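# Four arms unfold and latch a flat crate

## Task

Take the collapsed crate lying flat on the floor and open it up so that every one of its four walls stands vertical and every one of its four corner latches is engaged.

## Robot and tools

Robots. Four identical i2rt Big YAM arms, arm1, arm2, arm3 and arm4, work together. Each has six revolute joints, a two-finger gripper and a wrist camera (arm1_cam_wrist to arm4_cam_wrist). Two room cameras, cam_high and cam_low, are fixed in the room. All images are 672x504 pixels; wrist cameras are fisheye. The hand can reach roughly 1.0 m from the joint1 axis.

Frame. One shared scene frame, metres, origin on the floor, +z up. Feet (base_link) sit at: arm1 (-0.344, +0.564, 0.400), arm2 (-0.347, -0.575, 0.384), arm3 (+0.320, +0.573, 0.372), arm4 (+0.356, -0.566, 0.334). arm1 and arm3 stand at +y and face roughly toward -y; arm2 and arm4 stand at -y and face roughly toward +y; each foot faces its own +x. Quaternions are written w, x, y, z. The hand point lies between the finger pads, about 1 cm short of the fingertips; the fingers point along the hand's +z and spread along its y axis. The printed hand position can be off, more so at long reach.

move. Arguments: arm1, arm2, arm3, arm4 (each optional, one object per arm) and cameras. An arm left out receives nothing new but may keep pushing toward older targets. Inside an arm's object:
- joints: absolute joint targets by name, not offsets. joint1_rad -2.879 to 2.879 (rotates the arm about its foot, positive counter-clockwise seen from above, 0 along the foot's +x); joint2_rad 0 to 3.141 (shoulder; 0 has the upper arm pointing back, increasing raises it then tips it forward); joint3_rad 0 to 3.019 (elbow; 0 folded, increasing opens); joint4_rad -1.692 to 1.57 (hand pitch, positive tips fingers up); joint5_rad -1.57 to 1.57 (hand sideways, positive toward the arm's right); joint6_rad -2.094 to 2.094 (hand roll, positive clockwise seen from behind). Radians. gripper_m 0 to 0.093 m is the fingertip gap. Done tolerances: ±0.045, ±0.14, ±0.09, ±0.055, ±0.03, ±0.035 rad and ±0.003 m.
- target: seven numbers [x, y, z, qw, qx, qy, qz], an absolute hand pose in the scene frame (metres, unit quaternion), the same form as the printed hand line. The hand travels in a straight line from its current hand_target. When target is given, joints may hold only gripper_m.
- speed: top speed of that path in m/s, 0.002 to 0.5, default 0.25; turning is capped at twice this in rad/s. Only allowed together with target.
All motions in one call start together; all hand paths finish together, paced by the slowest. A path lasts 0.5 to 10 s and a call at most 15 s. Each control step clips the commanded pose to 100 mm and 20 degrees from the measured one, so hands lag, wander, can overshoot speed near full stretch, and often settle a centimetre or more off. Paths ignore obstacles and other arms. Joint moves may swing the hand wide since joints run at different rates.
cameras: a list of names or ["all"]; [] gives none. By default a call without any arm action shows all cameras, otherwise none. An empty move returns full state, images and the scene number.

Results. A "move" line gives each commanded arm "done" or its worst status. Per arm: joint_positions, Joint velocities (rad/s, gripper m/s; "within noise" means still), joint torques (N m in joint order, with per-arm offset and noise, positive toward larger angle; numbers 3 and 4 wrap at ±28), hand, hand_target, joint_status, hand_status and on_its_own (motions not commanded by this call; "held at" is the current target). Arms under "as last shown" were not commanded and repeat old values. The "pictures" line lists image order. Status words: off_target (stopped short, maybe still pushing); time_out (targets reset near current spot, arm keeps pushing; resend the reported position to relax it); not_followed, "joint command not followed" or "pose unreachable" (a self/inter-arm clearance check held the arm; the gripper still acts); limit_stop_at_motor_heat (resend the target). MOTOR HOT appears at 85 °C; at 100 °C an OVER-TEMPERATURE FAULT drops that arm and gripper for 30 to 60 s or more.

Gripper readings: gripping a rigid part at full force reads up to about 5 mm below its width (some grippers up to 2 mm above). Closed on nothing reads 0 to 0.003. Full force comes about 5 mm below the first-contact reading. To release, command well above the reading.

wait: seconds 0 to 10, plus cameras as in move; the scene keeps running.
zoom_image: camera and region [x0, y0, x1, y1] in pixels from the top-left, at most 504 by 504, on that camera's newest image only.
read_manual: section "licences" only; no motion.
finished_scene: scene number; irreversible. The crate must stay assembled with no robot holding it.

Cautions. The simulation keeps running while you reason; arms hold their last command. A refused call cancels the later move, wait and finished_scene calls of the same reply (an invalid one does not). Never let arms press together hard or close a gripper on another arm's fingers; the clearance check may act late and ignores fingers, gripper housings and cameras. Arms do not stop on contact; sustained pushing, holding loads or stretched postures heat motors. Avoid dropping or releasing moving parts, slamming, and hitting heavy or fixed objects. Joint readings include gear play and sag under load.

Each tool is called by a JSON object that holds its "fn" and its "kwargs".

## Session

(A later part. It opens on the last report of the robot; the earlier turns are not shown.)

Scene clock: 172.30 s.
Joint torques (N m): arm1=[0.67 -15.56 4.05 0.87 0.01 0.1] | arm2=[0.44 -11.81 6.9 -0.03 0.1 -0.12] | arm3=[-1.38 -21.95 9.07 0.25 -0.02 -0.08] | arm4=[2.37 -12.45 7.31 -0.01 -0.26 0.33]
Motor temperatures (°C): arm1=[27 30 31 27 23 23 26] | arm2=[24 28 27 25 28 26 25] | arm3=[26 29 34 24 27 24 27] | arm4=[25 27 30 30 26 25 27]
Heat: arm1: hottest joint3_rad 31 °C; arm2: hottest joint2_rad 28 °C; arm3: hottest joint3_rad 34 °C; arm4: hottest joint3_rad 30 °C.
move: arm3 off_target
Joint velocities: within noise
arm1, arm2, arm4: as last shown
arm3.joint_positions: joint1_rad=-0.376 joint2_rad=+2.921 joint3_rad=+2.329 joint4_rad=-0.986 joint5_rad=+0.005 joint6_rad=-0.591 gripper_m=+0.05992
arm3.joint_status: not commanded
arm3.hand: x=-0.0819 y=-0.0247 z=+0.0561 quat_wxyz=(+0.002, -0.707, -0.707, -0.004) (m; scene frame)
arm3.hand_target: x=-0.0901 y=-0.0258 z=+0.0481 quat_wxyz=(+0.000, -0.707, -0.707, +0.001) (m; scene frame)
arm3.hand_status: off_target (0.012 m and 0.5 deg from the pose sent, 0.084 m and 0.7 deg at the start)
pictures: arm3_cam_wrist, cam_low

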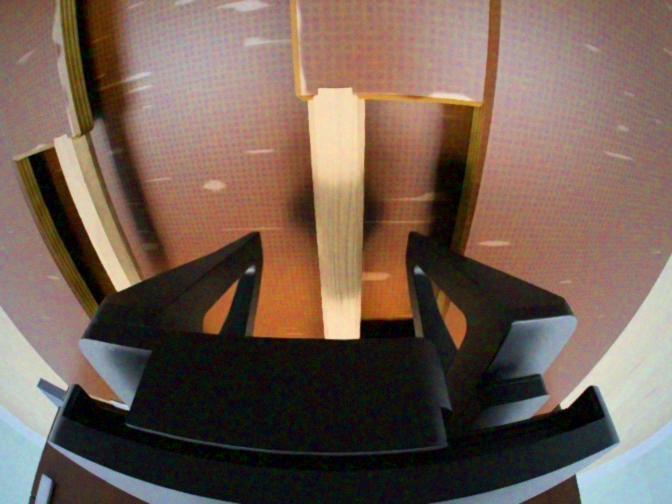

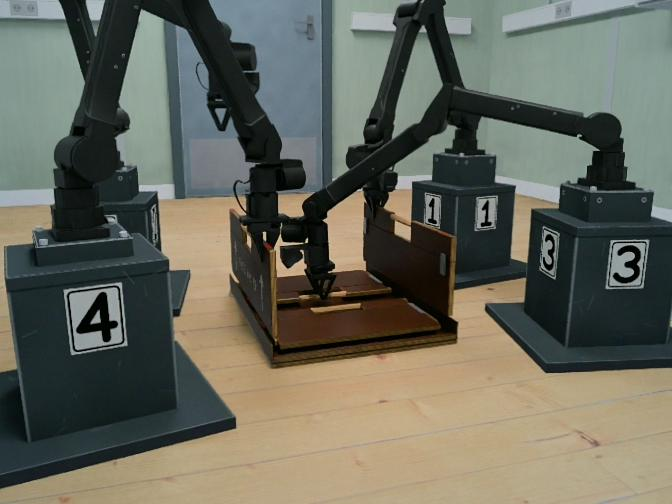

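{"fn": "move", "kwargs": {"arm3": {"target":[-0.089,-0.027,0.024,0,0.707,0.707,0],"speed":0.08}, "cameras": ["arm3_cam_wrist","cam_low"]}}

{"fn": "zoom_image", "kwargs": {"camera": "cam_low", "region": [270, 220, 390, 320]}}

Scene clock: 175.10 s.
Joint torques (N m): arm1=[0.44 -15.21 4.16 0.94 0.01 0.17] | arm2=[0.5 -11.75 6.9 -0.05 0.09 -0.12] | arm3=[-0.5 -21.13 9.32 0.39 -0.01 -0.02] | arm4=[2.37 -12.45 7.31 0.01 -0.26 0.33]
Motor temperatures (°C): arm1=[27 30 31 27 23 23 26] | arm2=[24 28 27 25 28 26 25] | arm3=[26 29 34 24 27 23 27] | arm4=[25 27 30 30 26 25 27]
Heat: arm1: hottest joint3_rad 31 °C; arm2: hottest joint2_rad 28 °C; arm3: hottest joint3_rad 34 °C; arm4: hottest joint3_rad 30 °C.
move: arm3 off_target
Joint velocities: within noise
arm1, arm2, arm4: as last shown
arm3.joint_positions: joint1_rad=-0.376 joint2_rad=+2.972 joint3_rad=+2.388 joint4_rad=-0.986 joint5_rad=+0.005 joint6_rad=-0.591 gripper_m=+0.05992
arm3.joint_status: not commanded
arm3.hand: x=-0.0840 y=-0.0279 z=+0.0391 quat_wxyz=(+0.001, -0.707, -0.707, +0.000) (m; scene frame)
arm3.hand_target: x=-0.0883 y=-0.0261 z=+0.0246 quat_wxyz=(+0.000, -0.707, -0.707, +0.001) (m; scene frame)
arm3.hand_status: off_target (0.016 m and 0.2 deg from the pose sent, 0.033 m and 0.5 deg at the start)
pictures: arm3_cam_wrist, cam_low

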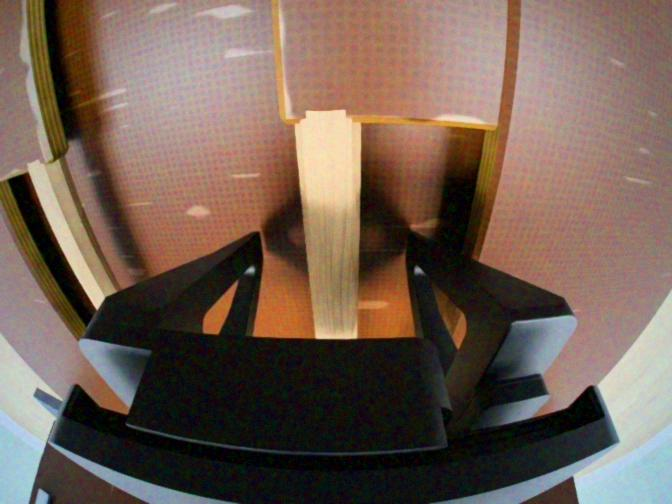

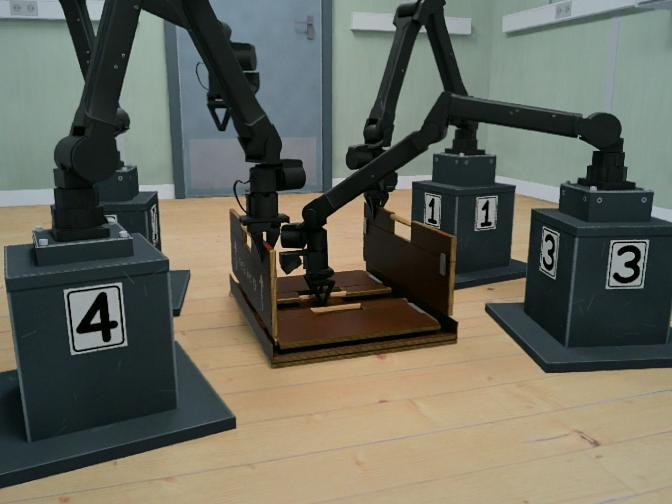

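Scaled by 4.200 from the camera's 672x504 image, which has a finer 960x720 frame.

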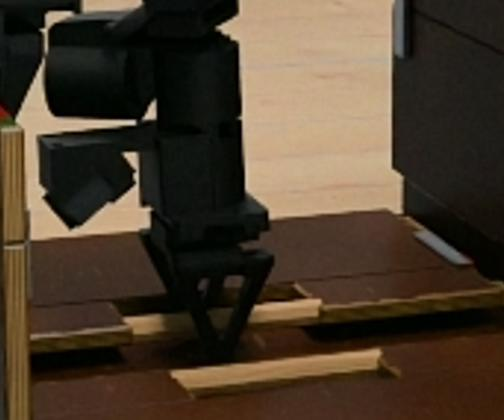

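{"fn": "move", "kwargs": {"arm3": {"target":[-0.088,-0.027,0.017,0,0.707,0.707,0],"speed":0.08}}}

{"fn": "move", "kwargs": {"arm3": {"joints":{"gripper_m":0.0}}}}

{"fn": "move", "kwargs": {"arm3": {"target":[-0.105,-0.025,0.12,-0.16,0.69,0.69,-0.16],"speed":0.12}, "cameras": ["arm3_cam_wrist","cam_low","cam_high"]}}

Scene clock: 177.20 s.
Joint torques (N m): arm1=[0.38 -15.21 4 0.85 0.03 0.13] | arm2=[0.44 -11.75 6.9 -0.05 0.09 -0.13] | arm3=[-0.97 -20.37 9.42 0.42 -0.02 -0.02] | arm4=[2.32 -12.45 7.31 -0.01 -0.26 0.33]
Motor temperatures (°C): arm1=[27 30 31 27 23 23 26] | arm2=[24 28 27 25 28 26 25] | arm3=[26 29 34 24 26 23 27] | arm4=[25 27 30 30 26 25 27]
Heat: arm1: hottest joint3_rad 31 °C; arm2: hottest joint2_rad 28 °C; arm3: hottest joint3_rad 34 °C; arm4: hottest joint3_rad 30 °C.
move: arm3 off_target
Joint velocities: within noise
arm1.joint_positions: joint1_rad=+0.142 joint2_rad=+2.065 joint3_rad=+0.822 joint4_rad=-0.350 joint5_rad=-0.006 joint6_rad=-1.238 gripper_m=+0.01430
arm1.joint_status: not commanded
arm1.hand: x=-0.2232 y=+0.2046 z=+0.2235 quat_wxyz=(+0.004, -0.003, -1.000, -0.008) (m; scene frame)
arm1.hand_target: x=-0.2157 y=+0.1954 z=+0.2220 quat_wxyz=(+0.001, -0.001, -1.000, +0.000) (m; scene frame)
arm1.hand_status: not commanded
arm2, arm4: as last shown
arm3.joint_positions: joint1_rad=-0.376 joint2_rad=+2.983 joint3_rad=+2.403 joint4_rad=-0.986 joint5_rad=+0.005 joint6_rad=-0.591 gripper_m=+0.05992
arm3.joint_status: not commanded
arm3.hand: x=-0.0851 y=-0.0296 z=+0.0364 quat_wxyz=(+0.001, -0.707, -0.707, +0.002) (m; scene frame)
arm3.hand_target: x=-0.0877 y=-0.0266 z=+0.0185 quat_wxyz=(+0.000, -0.707, -0.707, +0.002) (m; scene frame)
arm3.hand_status: off_target (0.020 m and 0.2 deg from the pose sent, 0.022 m and 0.2 deg at the start)
pictures: none

Scene clock: 177.87 s.
Joint torques (N m): arm1=[1.08 -15.27 4.18 0.87 0.01 0.14] | arm2=[0.44 -11.81 6.9 -0.05 0.09 -0.12] | arm3=[-1.08 -20.89 9.4 0.36 0.01 0.16] | arm4=[2.37 -12.45 7.31 0.01 -0.26 0.33]
Motor temperatures (°C): arm1=[27 30 30 27 23 23 26] | arm2=[24 28 27 24 28 26 25] | arm3=[26 29 34 24 26 23 27] | arm4=[25 27 30 30 26 25 27]
Heat: arm1: hottest joint2_rad 30 °C; arm2: hottest joint2_rad 28 °C; arm3: hottest joint3_rad 34 °C; arm4: hottest joint3_rad 30 °C.
move: arm3 off_target
Joint velocities: within noise
arm1, arm2, arm4: as last shown
arm3.joint_positions: joint1_rad=-0.376 joint2_rad=+2.984 joint3_rad=+2.403 joint4_rad=-0.988 joint5_rad=+0.003 joint6_rad=-0.614 gripper_m=+0.01631
arm3.joint_status: gripper_m off_target (ended at +0.01635, target +0.00000)
arm3.hand: x=-0.0843 y=-0.0288 z=+0.0353 quat_wxyz=(+0.000, -0.699, -0.715, +0.000) (m; scene frame)
arm3.hand_target: x=-0.0872 y=-0.0262 z=+0.0179 quat_wxyz=(-0.001, -0.704, -0.710, +0.001) (m; scene frame)
arm3.hand_status: not commanded
pictures: none

Scene clock: 180.47 s.
Joint torques (N m): arm1=[0.56 -15.5 4.12 0.88 -0.02 0.13] | arm2=[0.44 -11.81 6.9 -0.05 0.09 -0.13] | arm3=[-0.03 -27.58 3.56 -0.09 2.09 0.21] | arm4=[2.37 -12.51 7.32 0.01 -0.26 0.33]
Motor temperatures (°C): arm1=[27 30 30 27 23 23 26] | arm2=[24 28 27 24 28 26 25] | arm3=[26 29 34 24 27 23 27] | arm4=[25 27 30 30 26 25 27]
Heat: arm1: hottest joint2_rad 30 °C; arm2: hottest joint2_rad 28 °C; arm3: hottest joint3_rad 34 °C; arm4: hottest joint3_rad 30 °C.
move: arm3 off_target
Joint velocities: within noise
arm1, arm4: as last shown
arm2.joint_positions: joint1_rad=-0.305 joint2_rad=+1.341 joint3_rad=+0.924 joint4_rad=-1.163 joint5_rad=+0.005 joint6_rad=-0.430 gripper_m=+0.05991
arm2.joint_status: not commanded
arm2.hand: x=-0.1964 y=-0.2606 z=+0.4964 quat_wxyz=(+0.003, +0.703, -0.711, +0.004) (m; scene frame)
arm2.hand_target: x=-0.1980 y=-0.2603 z=+0.5035 quat_wxyz=(-0.003, +0.708, -0.706, +0.004) (m; scene frame)
arm2.hand_status: not commanded
arm3.joint_positions: joint1_rad=-0.308 joint2_rad=+2.760 joint3_rad=+1.992 joint4_rad=-0.564 joint5_rad=+0.338 joint6_rad=-0.585 gripper_m=+0.01589
arm3.joint_status: not commanded
arm3.hand: x=-0.0939 y=-0.0291 z=+0.0817 quat_wxyz=(+0.135, -0.685, -0.699, +0.151) (m; scene frame)
arm3.hand_target: x=-0.1008 y=-0.0327 z=+0.1185 quat_wxyz=(+0.155, -0.686, -0.691, +0.164) (m; scene frame)
arm3.hand_status: off_target (0.040 m and 3.3 deg from the pose sent, 0.087 m and 26.1 deg at the start)
pictures: arm3_cam_wrist, cam_high, cam_low

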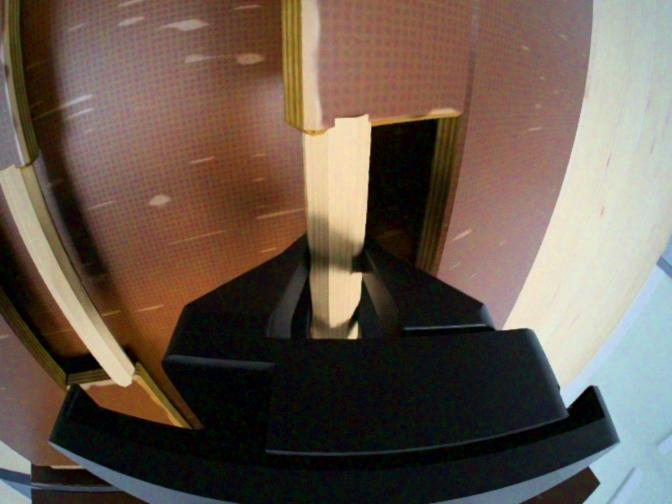

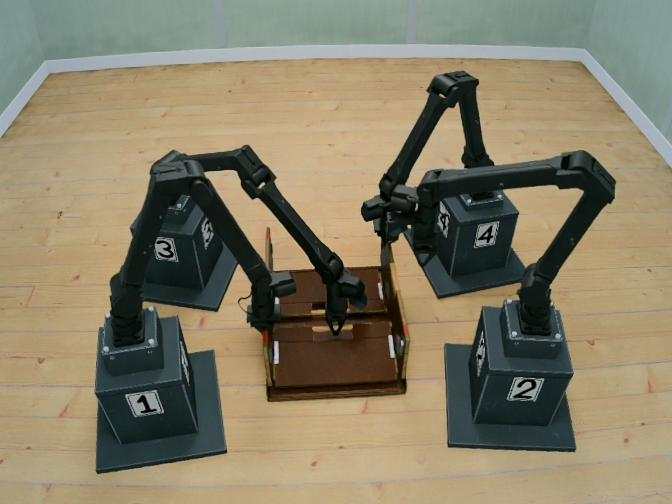

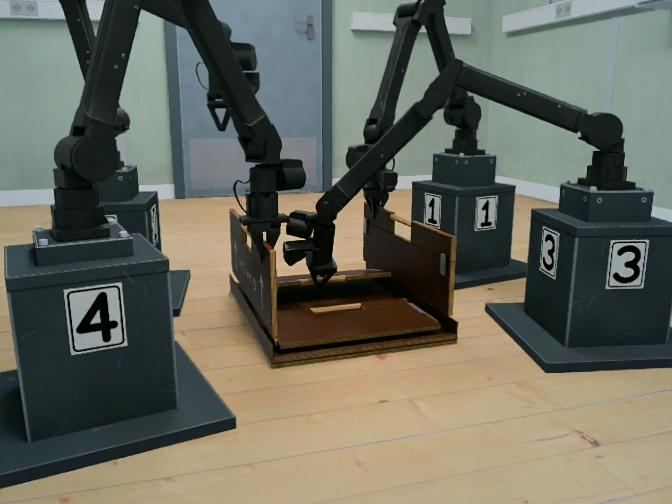

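{"fn": "move", "kwargs": {"arm3": {"target":[-0.135,-0.027,0.215,-0.27,0.653,0.653,-0.27],"speed":0.12}}}

{"fn": "move", "kwargs": {"arm3": {"target":[-0.2,-0.027,0.265,-0.36,0.61,0.61,-0.36],"speed":0.12}, "cameras": ["cam_low","cam_high"]}}

Scene clock: 187.83 s.
Joint torques (N m): arm1=[0.5 -15.5 4.19 0.85 0.02 0.12] | arm2=[0.44 -11.75 6.9 -0.03 0.09 -0.13] | arm3=[-1.08 -28.57 3.43 0.38 2.83 -0.03] | arm4=[2.32 -12.51 7.31 0.01 -0.26 0.33]
Motor temperatures (°C): arm1=[27 30 30 27 23 23 26] | arm2=[24 28 27 24 28 26 25] | arm3=[26 30 33 24 29 23 28] | arm4=[25 27 30 30 26 25 28]
Heat: arm1: hottest joint2_rad 30 °C; arm2: hottest joint2_rad 28 °C; arm3: hottest joint3_rad 33 °C; arm4: hottest joint3_rad 30 °C.
move: arm3 off_target
Joint velocities: within noise
arm1, arm2: as last shown
arm3.joint_positions: joint1_rad=-0.290 joint2_rad=+2.633 joint3_rad=+1.843 joint4_rad=-0.372 joint5_rad=+0.601 joint6_rad=-0.645 gripper_m=+0.01585
arm3.joint_status: not commanded
arm3.hand: x=-0.1243 y=-0.0269 z=+0.1548 quat_wxyz=(+0.242, -0.659, -0.667, +0.249) (m; scene frame)
arm3.hand_target: x=-0.1364 y=-0.0288 z=+0.2097 quat_wxyz=(+0.270, -0.655, -0.653, +0.268) (m; scene frame)
arm3.hand_status: off_target (0.061 m and 4.3 deg from the pose sent, 0.139 m and 21.7 deg at the start)
arm4.joint_positions: joint1_rad=+0.241 joint2_rad=+1.901 joint3_rad=+0.863 joint4_rad=-0.542 joint5_rad=+0.002 joint6_rad=-1.137 gripper_m=+0.01376
arm4.joint_status: not commanded
arm4.hand: x=+0.1826 y=-0.2049 z=+0.2241 quat_wxyz=(+0.004, +1.000, +0.008, +0.003) (m; scene frame)
arm4.hand_target: x=+0.1746 y=-0.1965 z=+0.2225 quat_wxyz=(-0.001, +1.000, +0.000, -0.001) (m; scene frame)
arm4.hand_status: not commanded
pictures: none

Scene clock: 190.03 s.
Joint torques (N m): arm1=[1.08 -15.09 4.22 0.95 -0.02 0.14] | arm2=[0.44 -11.75 6.9 -0.05 0.09 -0.12] | arm3=[-3.25 -27.99 5.56 2.95 1.77 -0.77] | arm4=[2.32 -12.45 7.31 -0.01 -0.26 0.33]
Motor temperatures (°C): arm1=[27 30 30 27 23 23 26] | arm2=[24 28 27 24 28 26 25] | arm3=[26 30 33 24 30 24 28] | arm4=[25 27 30 30 26 25 28]
Heat: arm1: hottest joint2_rad 30 °C; arm2: hottest joint2_rad 28 °C; arm3: hottest joint3_rad 33 °C; arm4: hottest joint3_rad 30 °C.
move: arm3 off_target
Joint velocities: within noise
arm1, arm2, arm4: as last shown
arm3.joint_positions: joint1_rad=-0.299 joint2_rad=+2.615 joint3_rad=+1.806 joint4_rad=-0.127 joint5_rad=+0.816 joint6_rad=-0.795 gripper_m=+0.01595
arm3.joint_status: not commanded
arm3.hand: x=-0.1649 y=-0.0271 z=+0.2006 quat_wxyz=(+0.336, -0.624, -0.623, +0.333) (m; scene frame)
arm3.hand_target: x=-0.1995 y=-0.0263 z=+0.2618 quat_wxyz=(+0.361, -0.613, -0.607, +0.354) (m; scene frame)
arm3.hand_status: off_target (0.073 m and 4.7 deg from the pose sent, 0.134 m and 20.4 deg at the start; pose on its path clipped on 4 of 66 steps)
pictures: cam_high, cam_low

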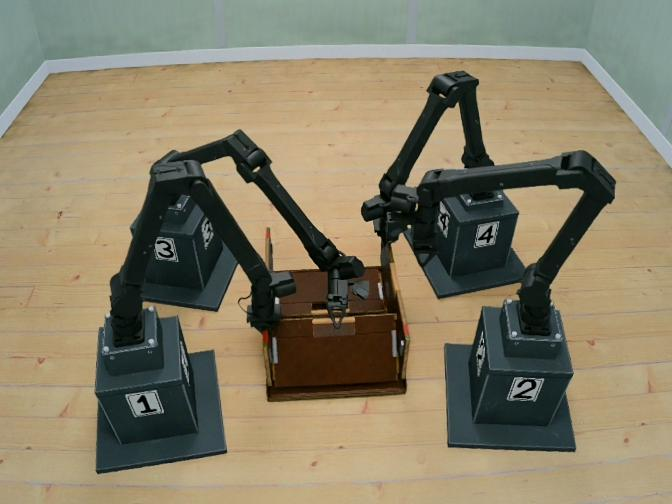

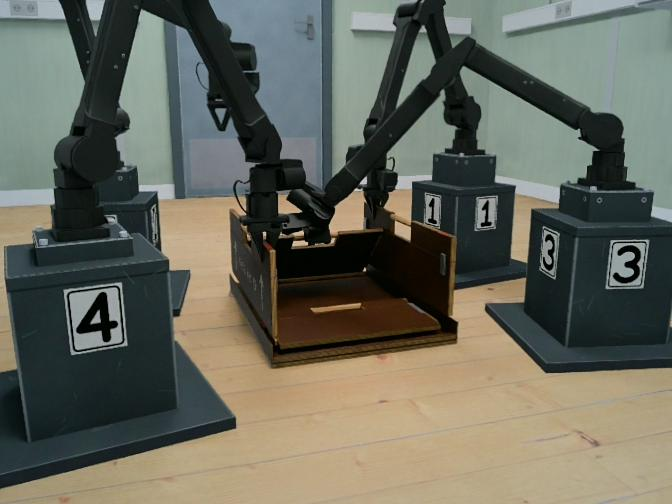

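{"fn": "move", "kwargs": {"arm3": {"target":[-0.118,-0.027,0.15,-0.24,0.665,0.665,-0.24],"speed":0.12}}}

{"fn": "move", "kwargs": {"arm1": {"target":[-0.215,0.197,0.235,0,0,1,0],"joints":{"gripper_m":0.032}}, "arm4": {"target":[0.175,-0.199,0.235,0,1,0,0],"joints":{"gripper_m":0.032}}, "cameras": ["arm1_cam_wrist","arm4_cam_wrist","cam_low"]}}

Scene clock: 196.87 s.
Joint torques (N m): arm1=[0.67 -15.68 4.31 0.83 -0.02 0.12] | arm2=[0.5 -11.75 6.91 -0.03 0.09 -0.12] | arm3=[0.56 -20.31 6.22 -0.8 -0.1 0.71] | arm4=[2.32 -12.45 7.32 -0.01 -0.26 0.33]
Motor temperatures (°C): arm1=[27 30 30 27 23 23 26] | arm2=[24 27 27 24 28 26 25] | arm3=[26 32 32 24 30 24 28] | arm4=[25 27 30 30 26 25 28]
Heat: arm1: hottest joint2_rad 30 °C; arm2: hottest joint5_rad 28 °C; arm3: hottest joint2_rad 32 °C; arm4: hottest joint3_rad 30 °C.
move: arm3 off_target
Joint velocities: within noise
arm1, arm2, arm4: as last shown
arm3.joint_positions: joint1_rad=-0.310 joint2_rad=+2.602 joint3_rad=+1.839 joint4_rad=-0.342 joint5_rad=+0.623 joint6_rad=-0.685 gripper_m=+0.01591
arm3.joint_status: not commanded
arm3.hand: x=-0.1455 y=-0.0278 z=+0.1801 quat_wxyz=(+0.253, -0.655, -0.660, +0.268) (m; scene frame)
arm3.hand_target: x=-0.1253 y=-0.0224 z=+0.1538 quat_wxyz=(+0.246, -0.665, -0.662, +0.244) (m; scene frame)
arm3.hand_status: off_target (0.041 m and 3.8 deg from the pose sent, 0.069 m and 16.7 deg at the start)
pictures: none

Scene clock: 197.90 s.
Joint torques (N m): arm1=[0.44 -17.2 3.51 0.1 -0.04 0.1] | arm2=[0.5 -11.81 6.89 -0.03 0.09 -0.12] | arm3=[1.03 -20.72 6.31 -0.7 -0.12 0.73] | arm4=[2.49 -14.21 7.02 -0.55 -0.21 0.29]
Motor temperatures (°C): arm1=[27 30 30 27 23 23 26] | arm2=[24 27 27 24 28 26 25] | arm3=[26 31 32 24 29 24 28] | arm4=[25 27 30 30 26 25 28]
Heat: arm1: hottest joint2_rad 30 °C; arm2: hottest joint5_rad 28 °C; arm3: hottest joint3_rad 32 °C; arm4: hottest joint3_rad 30 °C.
move: arm1 done; arm4 off_target
Joint velocities: within noise
arm1.joint_positions: joint1_rad=+0.145 joint2_rad=+2.047 joint3_rad=+0.822 joint4_rad=-0.361 joint5_rad=-0.006 joint6_rad=-1.239 gripper_m=+0.03197
arm1.joint_status: all done
arm1.hand: x=-0.2211 y=+0.2022 z=+0.2301 quat_wxyz=(+0.002, -0.001, -1.000, -0.005) (m; scene frame)
arm1.hand_target: x=-0.2144 y=+0.1967 z=+0.2352 quat_wxyz=(+0.000, +0.001, -1.000, +0.001) (m; scene frame)
arm1.hand_status: done (0.009 m and 0.6 deg from the pose sent, 0.016 m and 1.1 deg at the start)
arm2: as last shown
arm3.joint_positions: joint1_rad=-0.310 joint2_rad=+2.602 joint3_rad=+1.839 joint4_rad=-0.343 joint5_rad=+0.621 joint6_rad=-0.685 gripper_m=+0.01591
arm3.joint_status: not commanded
arm3.hand: x=-0.1452 y=-0.0277 z=+0.1798 quat_wxyz=(+0.253, -0.655, -0.660, +0.268) (m; scene frame)
arm3.hand_target: x=-0.1250 y=-0.0223 z=+0.1535 quat_wxyz=(+0.246, -0.665, -0.662, +0.243) (m; scene frame)
arm3.hand_status: not commanded
arm4.joint_positions: joint1_rad=+0.237 joint2_rad=+1.889 joint3_rad=+0.863 joint4_rad=-0.563 joint5_rad=+0.002 joint6_rad=-1.131 gripper_m=+0.03195
arm4.joint_status: all done
arm4.hand: x=+0.1853 y=-0.2062 z=+0.2288 quat_wxyz=(+0.008, +1.000, +0.002, +0.005) (m; scene frame)
arm4.hand_target: x=+0.1776 y=-0.1982 z=+0.2349 quat_wxyz=(+0.000, +1.000, -0.003, +0.000) (m; scene frame)
arm4.hand_status: off_target (0.014 m and 1.1 deg from the pose sent, 0.015 m and 1.0 deg at the start)
pictures: arm1_cam_wrist, arm4_cam_wrist, cam_low

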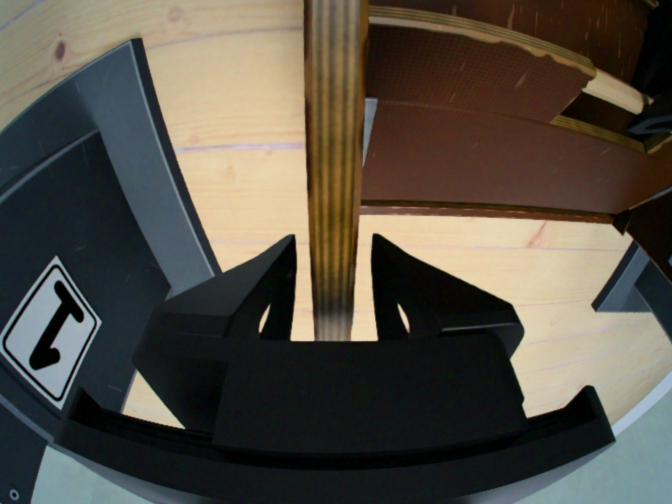

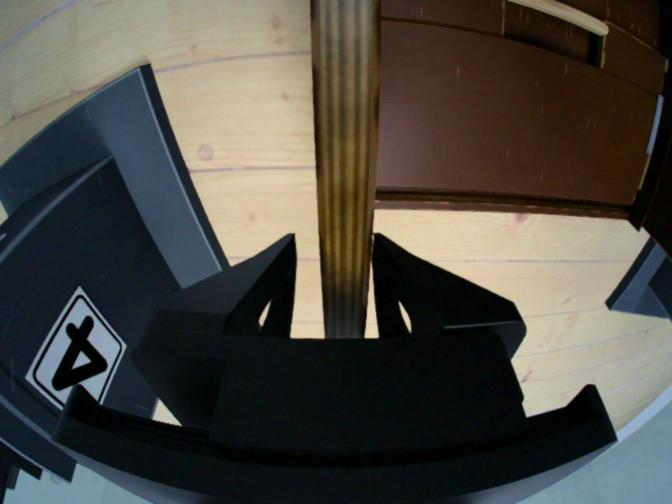

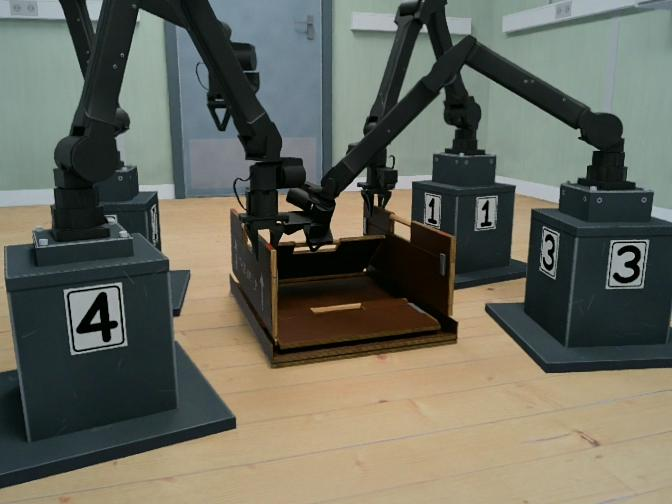

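{"fn": "move", "kwargs": {"arm1": {"target":[-0.12,0.2,0.235,0,0,1,0],"speed":0.12}, "arm4": {"target":[0.09,-0.202,0.235,0,1,0,0],"speed":0.12}, "cameras": ["arm1_cam_wrist","arm4_cam_wrist","cam_low"]}}

Scene clock: 200.70 s.
Joint torques (N m): arm1=[0.56 -16.03 5.45 0.14 0.13 0.19] | arm2=[0.44 -11.81 6.91 -0.02 0.1 -0.13] | arm3=[0.73 -20.13 6.43 -0.76 -0.07 0.73] | arm4=[2.14 -13.1 8.79 -0.5 -0.1 0.3]
Motor temperatures (°C): arm1=[27 30 30 27 23 23 26] | arm2=[24 27 27 24 28 26 25] | arm3=[26 31 32 24 29 24 28] | arm4=[25 27 30 30 26 25 28]
Heat: arm1: hottest joint2_rad 30 °C; arm2: hottest joint5_rad 28 °C; arm3: hottest joint3_rad 32 °C; arm4: hottest joint3_rad 30 °C.
move: arm1 off_target; arm4 off_target
Joint velocities: within noise
arm1.joint_positions: joint1_rad=+0.361 joint2_rad=+2.065 joint3_rad=+0.916 joint4_rad=-0.430 joint5_rad=-0.007 joint6_rad=-1.041 gripper_m=+0.03197
arm1.joint_status: not commanded
arm1.hand: x=-0.1287 y=+0.2086 z=+0.2359 quat_wxyz=(+0.002, +0.008, -1.000, -0.002) (m; scene frame)
arm1.hand_target: x=-0.1211 y=+0.2003 z=+0.2345 quat_wxyz=(+0.001, +0.004, -1.000, +0.001) (m; scene frame)
arm1.hand_status: off_target (0.012 m and 1.0 deg from the pose sent, 0.101 m and 0.6 deg at the start)
arm2, arm3: as last shown
arm4.joint_positions: joint1_rad=+0.418 joint2_rad=+1.927 joint3_rad=+0.978 joint4_rad=-0.620 joint5_rad=+0.002 joint6_rad=-0.960 gripper_m=+0.03196
arm4.joint_status: not commanded
arm4.hand: x=+0.0986 y=-0.2086 z=+0.2377 quat_wxyz=(-0.001, +1.000, +0.007, +0.000) (m; scene frame)
arm4.hand_target: x=+0.0913 y=-0.2004 z=+0.2349 quat_wxyz=(-0.002, +1.000, -0.001, +0.001) (m; scene frame)
arm4.hand_status: off_target (0.011 m and 0.8 deg from the pose sent, 0.096 m and 1.1 deg at the start)
pictures: arm1_cam_wrist, arm4_cam_wrist, cam_low

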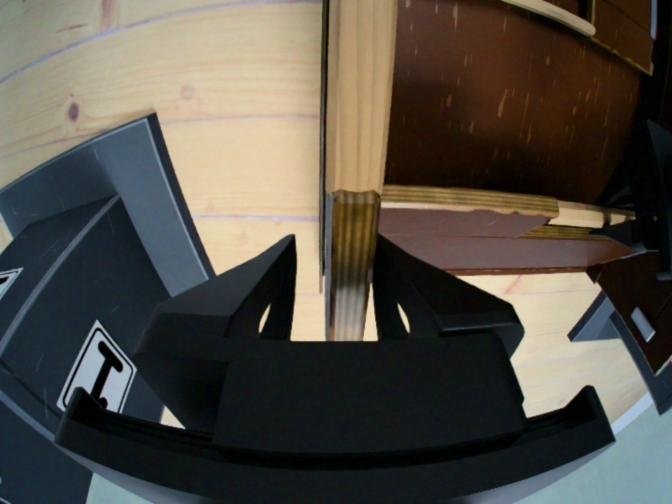

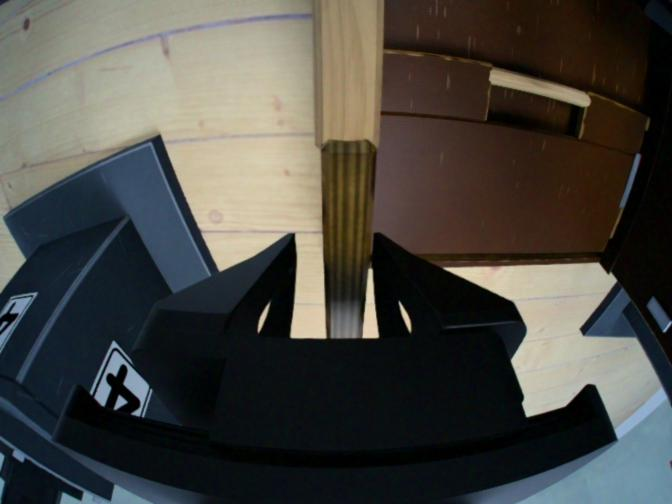

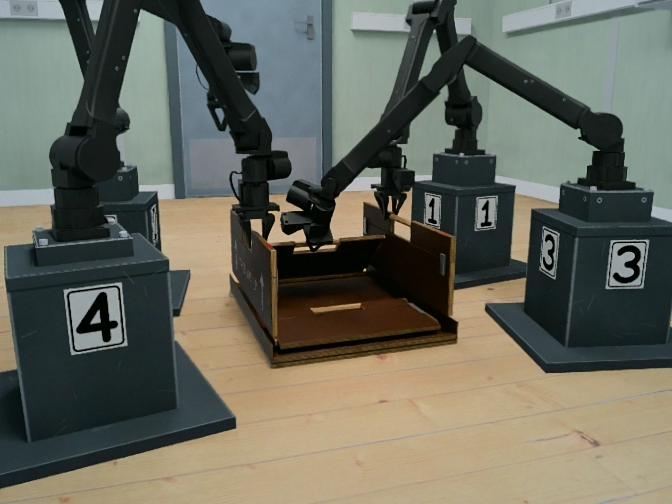

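{"fn": "move", "kwargs": {"arm1": {"joints":{"gripper_m":0.0}}, "arm4": {"joints":{"gripper_m":0.0}}}}

{"fn": "move", "kwargs": {"arm3": {"target":[-0.2,-0.027,0.265,-0.36,0.61,0.61,-0.36],"speed":0.12}}}

{"fn": "move", "kwargs": {"arm3": {"target":[-0.29,-0.027,0.265,-0.43,0.56,0.56,-0.43],"speed":0.12}, "cameras": ["arm1_cam_wrist","cam_high","cam_low"]}}

Scene clock: 204.17 s.
Joint torques (N m): arm1=[0.38 -16.32 4.96 0.31 -0.02 0.12] | arm2=[0.44 -11.75 6.9 -0.05 0.09 -0.12] | arm3=[0.79 -20.37 6.39 -0.79 -0.07 0.7] | arm4=[1.96 -13.16 8.68 -0.46 -0.15 0.3]
Motor temperatures (°C): arm1=[27 30 30 27 23 23 26] | arm2=[24 27 27 24 28 26 25] | arm3=[26 30 32 24 29 24 28] | arm4=[25 27 30 30 26 25 27]
Heat: arm1: hottest joint2_rad 30 °C; arm2: hottest joint5_rad 28 °C; arm3: hottest joint3_rad 32 °C; arm4: hottest joint3_rad 30 °C.
move: arm1 off_target; arm4 off_target
Joint velocities: within noise
arm1.joint_positions: joint1_rad=+0.358 joint2_rad=+2.068 joint3_rad=+0.923 joint4_rad=-0.433 joint5_rad=-0.007 joint6_rad=-1.021 gripper_m=+0.01427
arm1.joint_status: gripper_m off_target (ended at +0.01430, target +0.00000)
arm1.hand: x=-0.1283 y=+0.2055 z=+0.2359 quat_wxyz=(+0.001, -0.003, -1.000, -0.002) (m; scene frame)
arm1.hand_target: x=-0.1218 y=+0.1997 z=+0.2343 quat_wxyz=(+0.000, -0.002, -1.000, +0.000) (m; scene frame)
arm1.hand_status: not commanded
arm2, arm3: as last shown
arm4.joint_positions: joint1_rad=+0.418 joint2_rad=+1.927 joint3_rad=+0.980 joint4_rad=-0.621 joint5_rad=+0.004 joint6_rad=-0.961 gripper_m=+0.01366
arm4.joint_status: gripper_m off_target (ended at +0.01369, target +0.00000)
arm4.hand: x=+0.0985 y=-0.2080 z=+0.2380 quat_wxyz=(-0.002, +1.000, +0.008, +0.001) (m; scene frame)
arm4.hand_target: x=+0.0913 y=-0.2005 z=+0.2349 quat_wxyz=(-0.002, +1.000, +0.000, +0.001) (m; scene frame)
arm4.hand_status: not commanded
pictures: none

Scene clock: 206.53 s.
Joint torques (N m): arm1=[0.67 -16.73 5.19 0.28 0.05 0.11] | arm2=[0.44 -11.75 6.91 -0.02 0.09 -0.13] | arm3=[-2.61 -27.46 5.85 3.18 2.15 -0.68] | arm4=[2.02 -13.16 8.68 -0.46 -0.15 0.3]
Motor temperatures (°C): arm1=[27 30 30 27 23 23 26] | arm2=[24 27 27 24 28 26 25] | arm3=[26 31 32 24 29 24 28] | arm4=[25 27 30 30 26 25 28]
Heat: arm1: hottest joint2_rad 30 °C; arm2: hottest joint5_rad 28 °C; arm3: hottest joint3_rad 32 °C; arm4: hottest joint3_rad 30 °C.
move: arm3 off_target
Joint velocities: within noise
arm1, arm2, arm4: as last shown
arm3.joint_positions: joint1_rad=-0.301 joint2_rad=+2.605 joint3_rad=+1.800 joint4_rad=-0.135 joint5_rad=+0.796 joint6_rad=-0.792 gripper_m=+0.01589
arm3.joint_status: not commanded
arm3.hand: x=-0.1639 y=-0.0278 z=+0.2022 quat_wxyz=(+0.327, -0.625, -0.627, +0.331) (m; scene frame)
arm3.hand_target: x=-0.1929 y=-0.0311 z=+0.2610 quat_wxyz=(+0.355, -0.612, -0.611, +0.355) (m; scene frame)
arm3.hand_status: off_target (0.072 m and 5.7 deg from the pose sent, 0.101 m and 18.0 deg at the start)
pictures: none

Scene clock: 208.53 s.
Joint torques (N m): arm1=[0.62 -16.26 5 0.21 0.03 0.08] | arm2=[0.5 -11.75 6.89 -0.05 0.1 -0.13] | arm3=[-0.09 -23.24 5.9 1.78 0.32 0.12] | arm4=[2.02 -13.16 8.69 -0.46 -0.15 0.3]
Motor temperatures (°C): arm1=[27 30 30 27 23 23 26] | arm2=[24 27 27 24 28 26 25] | arm3=[26 31 32 24 29 24 28] | arm4=[25 27 30 30 26 25 28]
Heat: arm1: hottest joint2_rad 30 °C; arm2: hottest joint5_rad 28 °C; arm3: hottest joint3_rad 32 °C; arm4: hottest joint3_rad 30 °C.
move: arm3 not_followed
Joint velocities: within noise
arm1.joint_positions: joint1_rad=+0.358 joint2_rad=+2.068 joint3_rad=+0.923 joint4_rad=-0.433 joint5_rad=-0.007 joint6_rad=-1.021 gripper_m=+0.01427
arm1.joint_status: not commanded
arm1.hand: x=-0.1283 y=+0.2055 z=+0.2359 quat_wxyz=(+0.001, -0.003, -1.000, -0.002) (m; scene frame)
arm1.hand_target: x=-0.1218 y=+0.1997 z=+0.2343 quat_wxyz=(+0.000, -0.002, -1.000, +0.000) (m; scene frame)
arm1.hand_status: not commanded
arm2.joint_positions: joint1_rad=-0.305 joint2_rad=+1.341 joint3_rad=+0.924 joint4_rad=-1.163 joint5_rad=+0.005 joint6_rad=-0.430 gripper_m=+0.05991
arm2.joint_status: not commanded
arm2.hand: x=-0.1964 y=-0.2606 z=+0.4964 quat_wxyz=(+0.003, +0.703, -0.711, +0.004) (m; scene frame)
arm2.hand_target: x=-0.1980 y=-0.2603 z=+0.5035 quat_wxyz=(-0.003, +0.708, -0.706, +0.004) (m; scene frame)
arm2.hand_status: not commanded
arm3.joint_positions: joint1_rad=-0.377 joint2_rad=+2.664 joint3_rad=+1.878 joint4_rad=+0.260 joint5_rad=+0.894 joint6_rad=-1.123 gripper_m=+0.01580
arm3.joint_status: not commanded
arm3.on_its_own: joint1_rad is held at -0.377, not at its first target -0.324; joint4_rad is held at +0.259, not at its first target -0.099; joint5_rad is held at +0.894, not at its first target +0.843; joint6_rad is held at -1.125, not at its first target -0.878
arm3.hand: x=-0.2491 y=-0.0286 z=+0.2522 quat_wxyz=(+0.406, -0.576, -0.571, +0.421) (m; scene frame)
arm3.hand_target: x=-0.2479 y=-0.0284 z=+0.2521 quat_wxyz=(+0.406, -0.575, -0.573, +0.419) (m; scene frame)
arm3.hand_status: not_followed (0.043 m and 3.7 deg from the pose sent, 0.141 m and 19.6 deg at the start)
arm4: as last shown
pictures: arm1_cam_wrist, cam_high, cam_low
pose unreachable (arm3 arm): on one or more control steps of this call this arm could not follow its commanded pose, so it was not sent that pose on those steps. On the call's last step it was still not sent that pose. It may still have moved: this result reports where it is.
cause: moving toward the commanded pose would bring a part of the arm too close to another arm (this arm's forearm (the part past joint 3) and the arm1 arm's wrist (the part past joint 4), at the place that arm is still heading or pushing toward).

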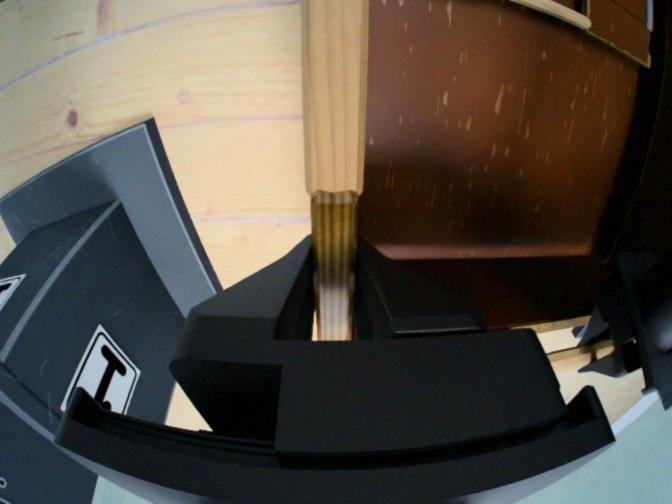

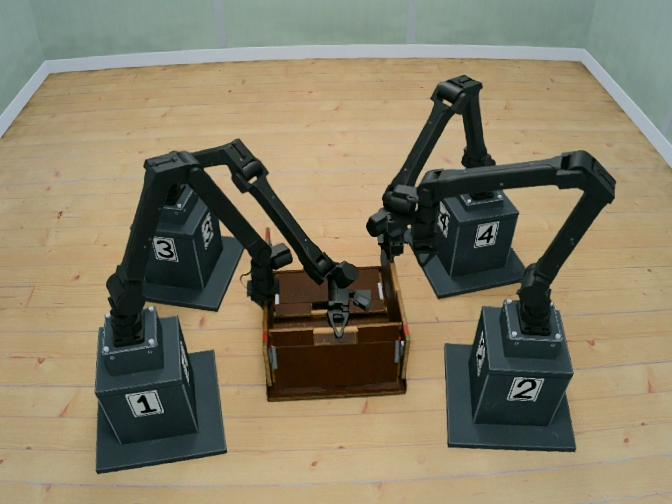

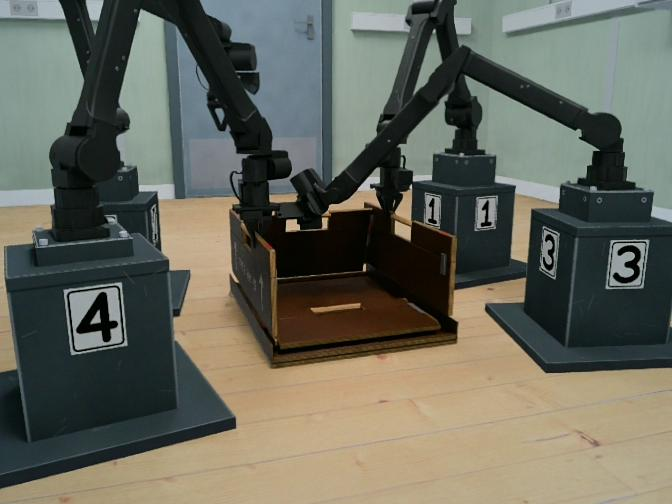

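{"fn": "move", "kwargs": {"arm1": {"joints":{"gripper_m":0.03}}}}

{"fn": "move", "kwargs": {"arm1": {"target":[-0.18,0.198,0.235,0,0,1,0],"speed":0.12}}}

{"fn": "move", "kwargs": {"arm1": {"joints":{"gripper_m":0.0}}}}

{"fn": "move", "kwargs": {"arm3": {"target":[-0.3,-0.027,0.25,-0.43,0.56,0.56,-0.43],"speed":0.12}, "cameras": ["arm1_cam_wrist","arm4_cam_wrist","arm3_cam_wrist","cam_high","cam_low"]}}

Scene clock: 210.90 s.
Joint torques (N m): arm1=[-0.15 -16.15 5.03 0.35 0.01 0.11] | arm2=[0.44 -11.81 6.9 -0.03 0.09 -0.13] | arm3=[-0.5 -23.65 5.76 1.91 0.37 0.14] | arm4=[1.96 -13.16 8.69 -0.47 -0.15 0.3]
Motor temperatures (°C): arm1=[27 30 30 27 23 23 26] | arm2=[24 27 27 24 28 26 25] | arm3=[26 31 32 24 29 24 28] | arm4=[25 27 30 30 26 25 28]
Heat: arm1: hottest joint2_rad 30 °C; arm2: hottest joint5_rad 28 °C; arm3: hottest joint3_rad 32 °C; arm4: hottest joint3_rad 30 °C.
move: arm1 done
Joint velocities: within noise
arm1.joint_positions: joint1_rad=+0.361 joint2_rad=+2.068 joint3_rad=+0.922 joint4_rad=-0.433 joint5_rad=-0.004 joint6_rad=-1.028 gripper_m=+0.02989
arm1.joint_status: all done
arm1.hand: x=-0.1282 y=+0.2066 z=+0.2357 quat_wxyz=(+0.003, +0.001, -1.000, -0.002) (m; scene frame)
arm1.hand_target: x=-0.1218 y=+0.2008 z=+0.2340 quat_wxyz=(+0.002, +0.002, -1.000, +0.000) (m; scene frame)
arm1.hand_status: not commanded
arm2, arm4: as last shown
arm3.joint_positions: joint1_rad=-0.377 joint2_rad=+2.664 joint3_rad=+1.878 joint4_rad=+0.260 joint5_rad=+0.896 joint6_rad=-1.123 gripper_m=+0.01580
arm3.joint_status: not commanded
arm3.on_its_own: joint1_rad is held at -0.377, not at its first target -0.324; joint4_rad is held at +0.259, not at its first target -0.099; joint5_rad is held at +0.894, not at its first target +0.843; joint6_rad is held at -1.125, not at its first target -0.878
arm3.hand: x=-0.2491 y=-0.0284 z=+0.2523 quat_wxyz=(+0.406, -0.576, -0.571, +0.421) (m; scene frame)
arm3.hand_target: x=-0.2480 y=-0.0282 z=+0.2522 quat_wxyz=(+0.406, -0.575, -0.573, +0.419) (m; scene frame)
arm3.hand_status: not commanded
pictures: none

Scene clock: 212.33 s.
Joint torques (N m): arm1=[-1.03 -17.67 2.67 0.87 0 -0.01] | arm2=[0.44 -11.81 6.89 -0.03 0.1 -0.13] | arm3=[-0.44 -23.77 5.83 1.85 0.34 0.15] | arm4=[1.96 -13.1 8.69 -0.46 -0.15 0.31]
Motor temperatures (°C): arm1=[27 30 30 27 23 23 26] | arm2=[24 27 27 24 28 26 25] | arm3=[26 31 32 24 29 24 28] | arm4=[25 27 30 30 26 25 28]
Heat: arm1: hottest joint2_rad 30 °C; arm2: hottest joint5_rad 28 °C; arm3: hottest joint3_rad 32 °C; arm4: hottest joint3_rad 30 °C.
move: arm1 done
Joint velocities: within noise
arm1.joint_positions: joint1_rad=+0.241 joint2_rad=+2.060 joint3_rad=+0.874 joint4_rad=-0.403 joint5_rad=-0.009 joint6_rad=-1.133 gripper_m=+0.02997
arm1.joint_status: not commanded
arm1.hand: x=-0.1794 y=+0.2009 z=+0.2319 quat_wxyz=(+0.003, -0.006, -1.000, -0.007) (m; scene frame)
arm1.hand_target: x=-0.1793 y=+0.1975 z=+0.2356 quat_wxyz=(-0.001, +0.000, -1.000, +0.000) (m; scene frame)
arm1.hand_status: done (0.004 m and 1.1 deg from the pose sent, 0.053 m and 0.4 deg at the start)
arm2, arm3, arm4: as last shown
arm3.on_its_own: joint1_rad is held at -0.377, not at its first target -0.324; joint4_rad is held at +0.259, not at its first target -0.099; joint5_rad is held at +0.894, not at its first target +0.843; joint6_rad is held at -1.125, not at its first target -0.878
pictures: none

Scene clock: 212.87 s.
Joint torques (N m): arm1=[-0.62 -17.79 2.95 1.03 0.02 -0.07] | arm2=[0.44 -11.75 6.9 -0.05 0.09 -0.12] | arm3=[-0.56 -23.36 5.76 2.03 0.35 0.15] | arm4=[1.96 -13.1 8.68 -0.46 -0.15 0.31]
Motor temperatures (°C): arm1=[27 30 30 27 23 23 26] | arm2=[24 27 27 24 28 26 25] | arm3=[26 31 32 24 29 24 28] | arm4=[25 27 30 30 26 25 28]
Heat: arm1: hottest joint2_rad 30 °C; arm2: hottest joint5_rad 28 °C; arm3: hottest joint3_rad 32 °C; arm4: hottest joint3_rad 30 °C.
move: arm1 off_target
Joint velocities: within noise
arm1.joint_positions: joint1_rad=+0.243 joint2_rad=+2.059 joint3_rad=+0.870 joint4_rad=-0.403 joint5_rad=-0.016 joint6_rad=-1.135 gripper_m=+0.01423
arm1.joint_status: gripper_m off_target (ended at +0.01426, target +0.00000)
arm1.hand: x=-0.1786 y=+0.2038 z=+0.2318 quat_wxyz=(+0.000, -0.004, -1.000, -0.010) (m; scene frame)
arm1.hand_target: x=-0.1775 y=+0.1979 z=+0.2357 quat_wxyz=(-0.004, +0.001, -1.000, -0.001) (m; scene frame)
arm1.hand_status: not commanded
arm2, arm3, arm4: as last shown
arm3.on_its_own: joint1_rad is held at -0.377, not at its first target -0.324; joint4_rad is held at +0.259, not at its first target -0.099; joint5_rad is held at +0.894, not at its first target +0.843; joint6_rad is held at -1.125, not at its first target -0.878
pictures: none

Scene clock: 214.03 s.
Joint torques (N m): arm1=[0.03 -17.96 2.93 1.06 0.07 -0.04] | arm2=[0.44 -11.75 6.9 -0.03 0.09 -0.13] | arm3=[-2.26 -20.48 11.33 2.86 -0.04 -0.42] | arm4=[1.96 -13.1 8.68 -0.47 -0.15 0.3]
Motor temperatures (°C): arm1=[27 30 30 27 23 23 26] | arm2=[24 27 27 24 28 26 25] | arm3=[26 31 32 24 29 24 28] | arm4=[25 27 30 30 26 25 28]
Heat: arm1: hottest joint2_rad 30 °C; arm2: hottest joint5_rad 28 °C; arm3: hottest joint3_rad 32 °C; arm4: hottest joint3_rad 30 °C.
move: arm3 off_target
Joint velocities: within noise
arm1.joint_positions: joint1_rad=+0.243 joint2_rad=+2.059 joint3_rad=+0.870 joint4_rad=-0.403 joint5_rad=-0.015 joint6_rad=-1.135 gripper_m=+0.01423
arm1.joint_status: not commanded
arm1.hand: x=-0.1789 y=+0.2037 z=+0.2318 quat_wxyz=(+0.001, -0.004, -1.000, -0.010) (m; scene frame)
arm1.hand_target: x=-0.1778 y=+0.1978 z=+0.2357 quat_wxyz=(-0.004, +0.001, -1.000, -0.001) (m; scene frame)
arm1.hand_status: not commanded
arm2, arm4: as last shown
arm3.joint_positions: joint1_rad=-0.402 joint2_rad=+2.700 joint3_rad=+1.944 joint4_rad=+0.295 joint5_rad=+0.901 joint6_rad=-1.182 gripper_m=+0.01545
arm3.joint_status: not commanded
arm3.hand: x=-0.2738 y=-0.0276 z=+0.2573 quat_wxyz=(+0.421, -0.571, -0.560, +0.428) (m; scene frame)
arm3.hand_target: x=-0.2980 y=-0.0227 z=+0.2500 quat_wxyz=(+0.432, -0.563, -0.559, +0.428) (m; scene frame)
arm3.hand_status: off_target (0.027 m and 1.6 deg from the pose sent, 0.051 m and 3.7 deg at the start)
pictures: arm1_cam_wrist, arm3_cam_wrist, arm4_cam_wrist, cam_high, cam_low

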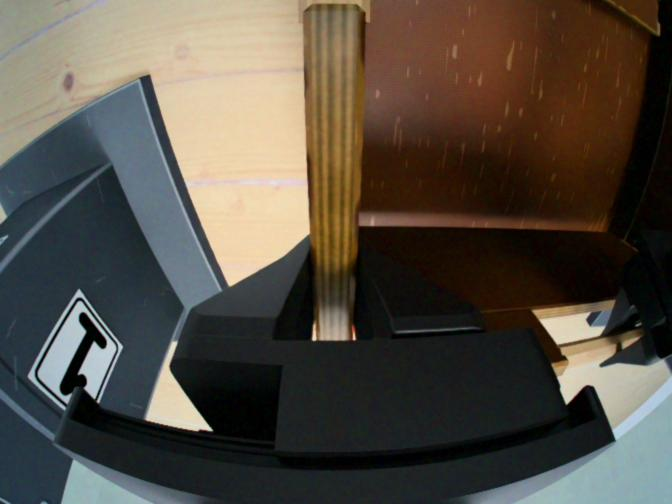

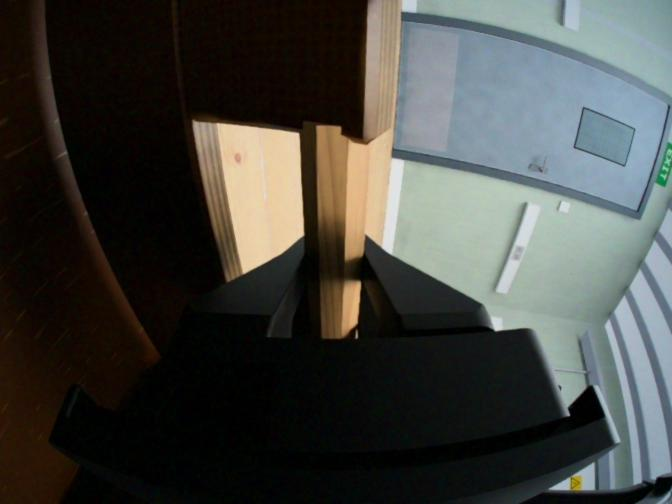

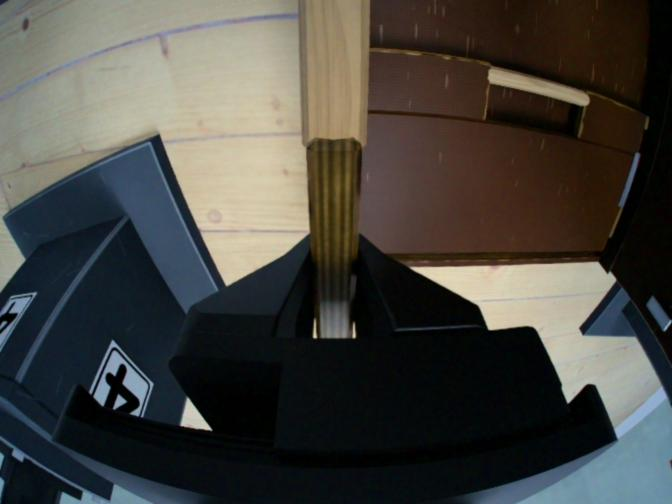

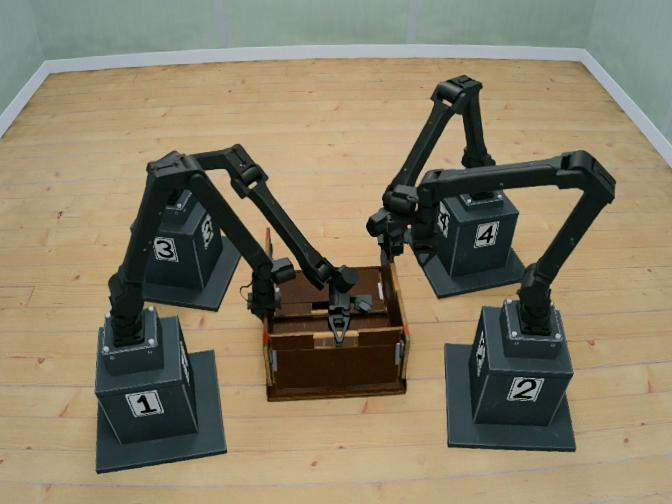

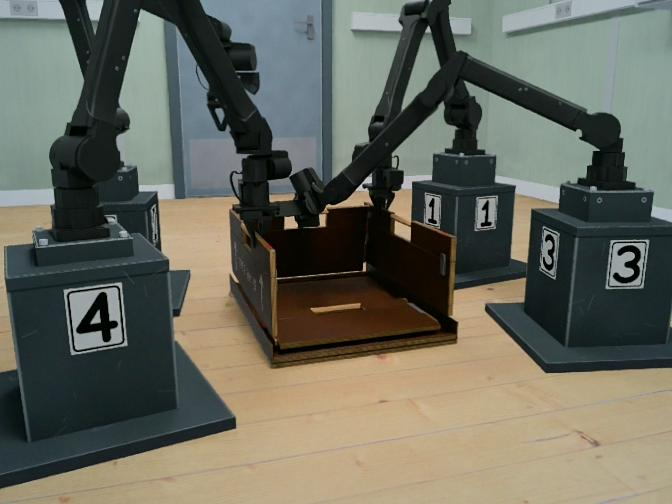

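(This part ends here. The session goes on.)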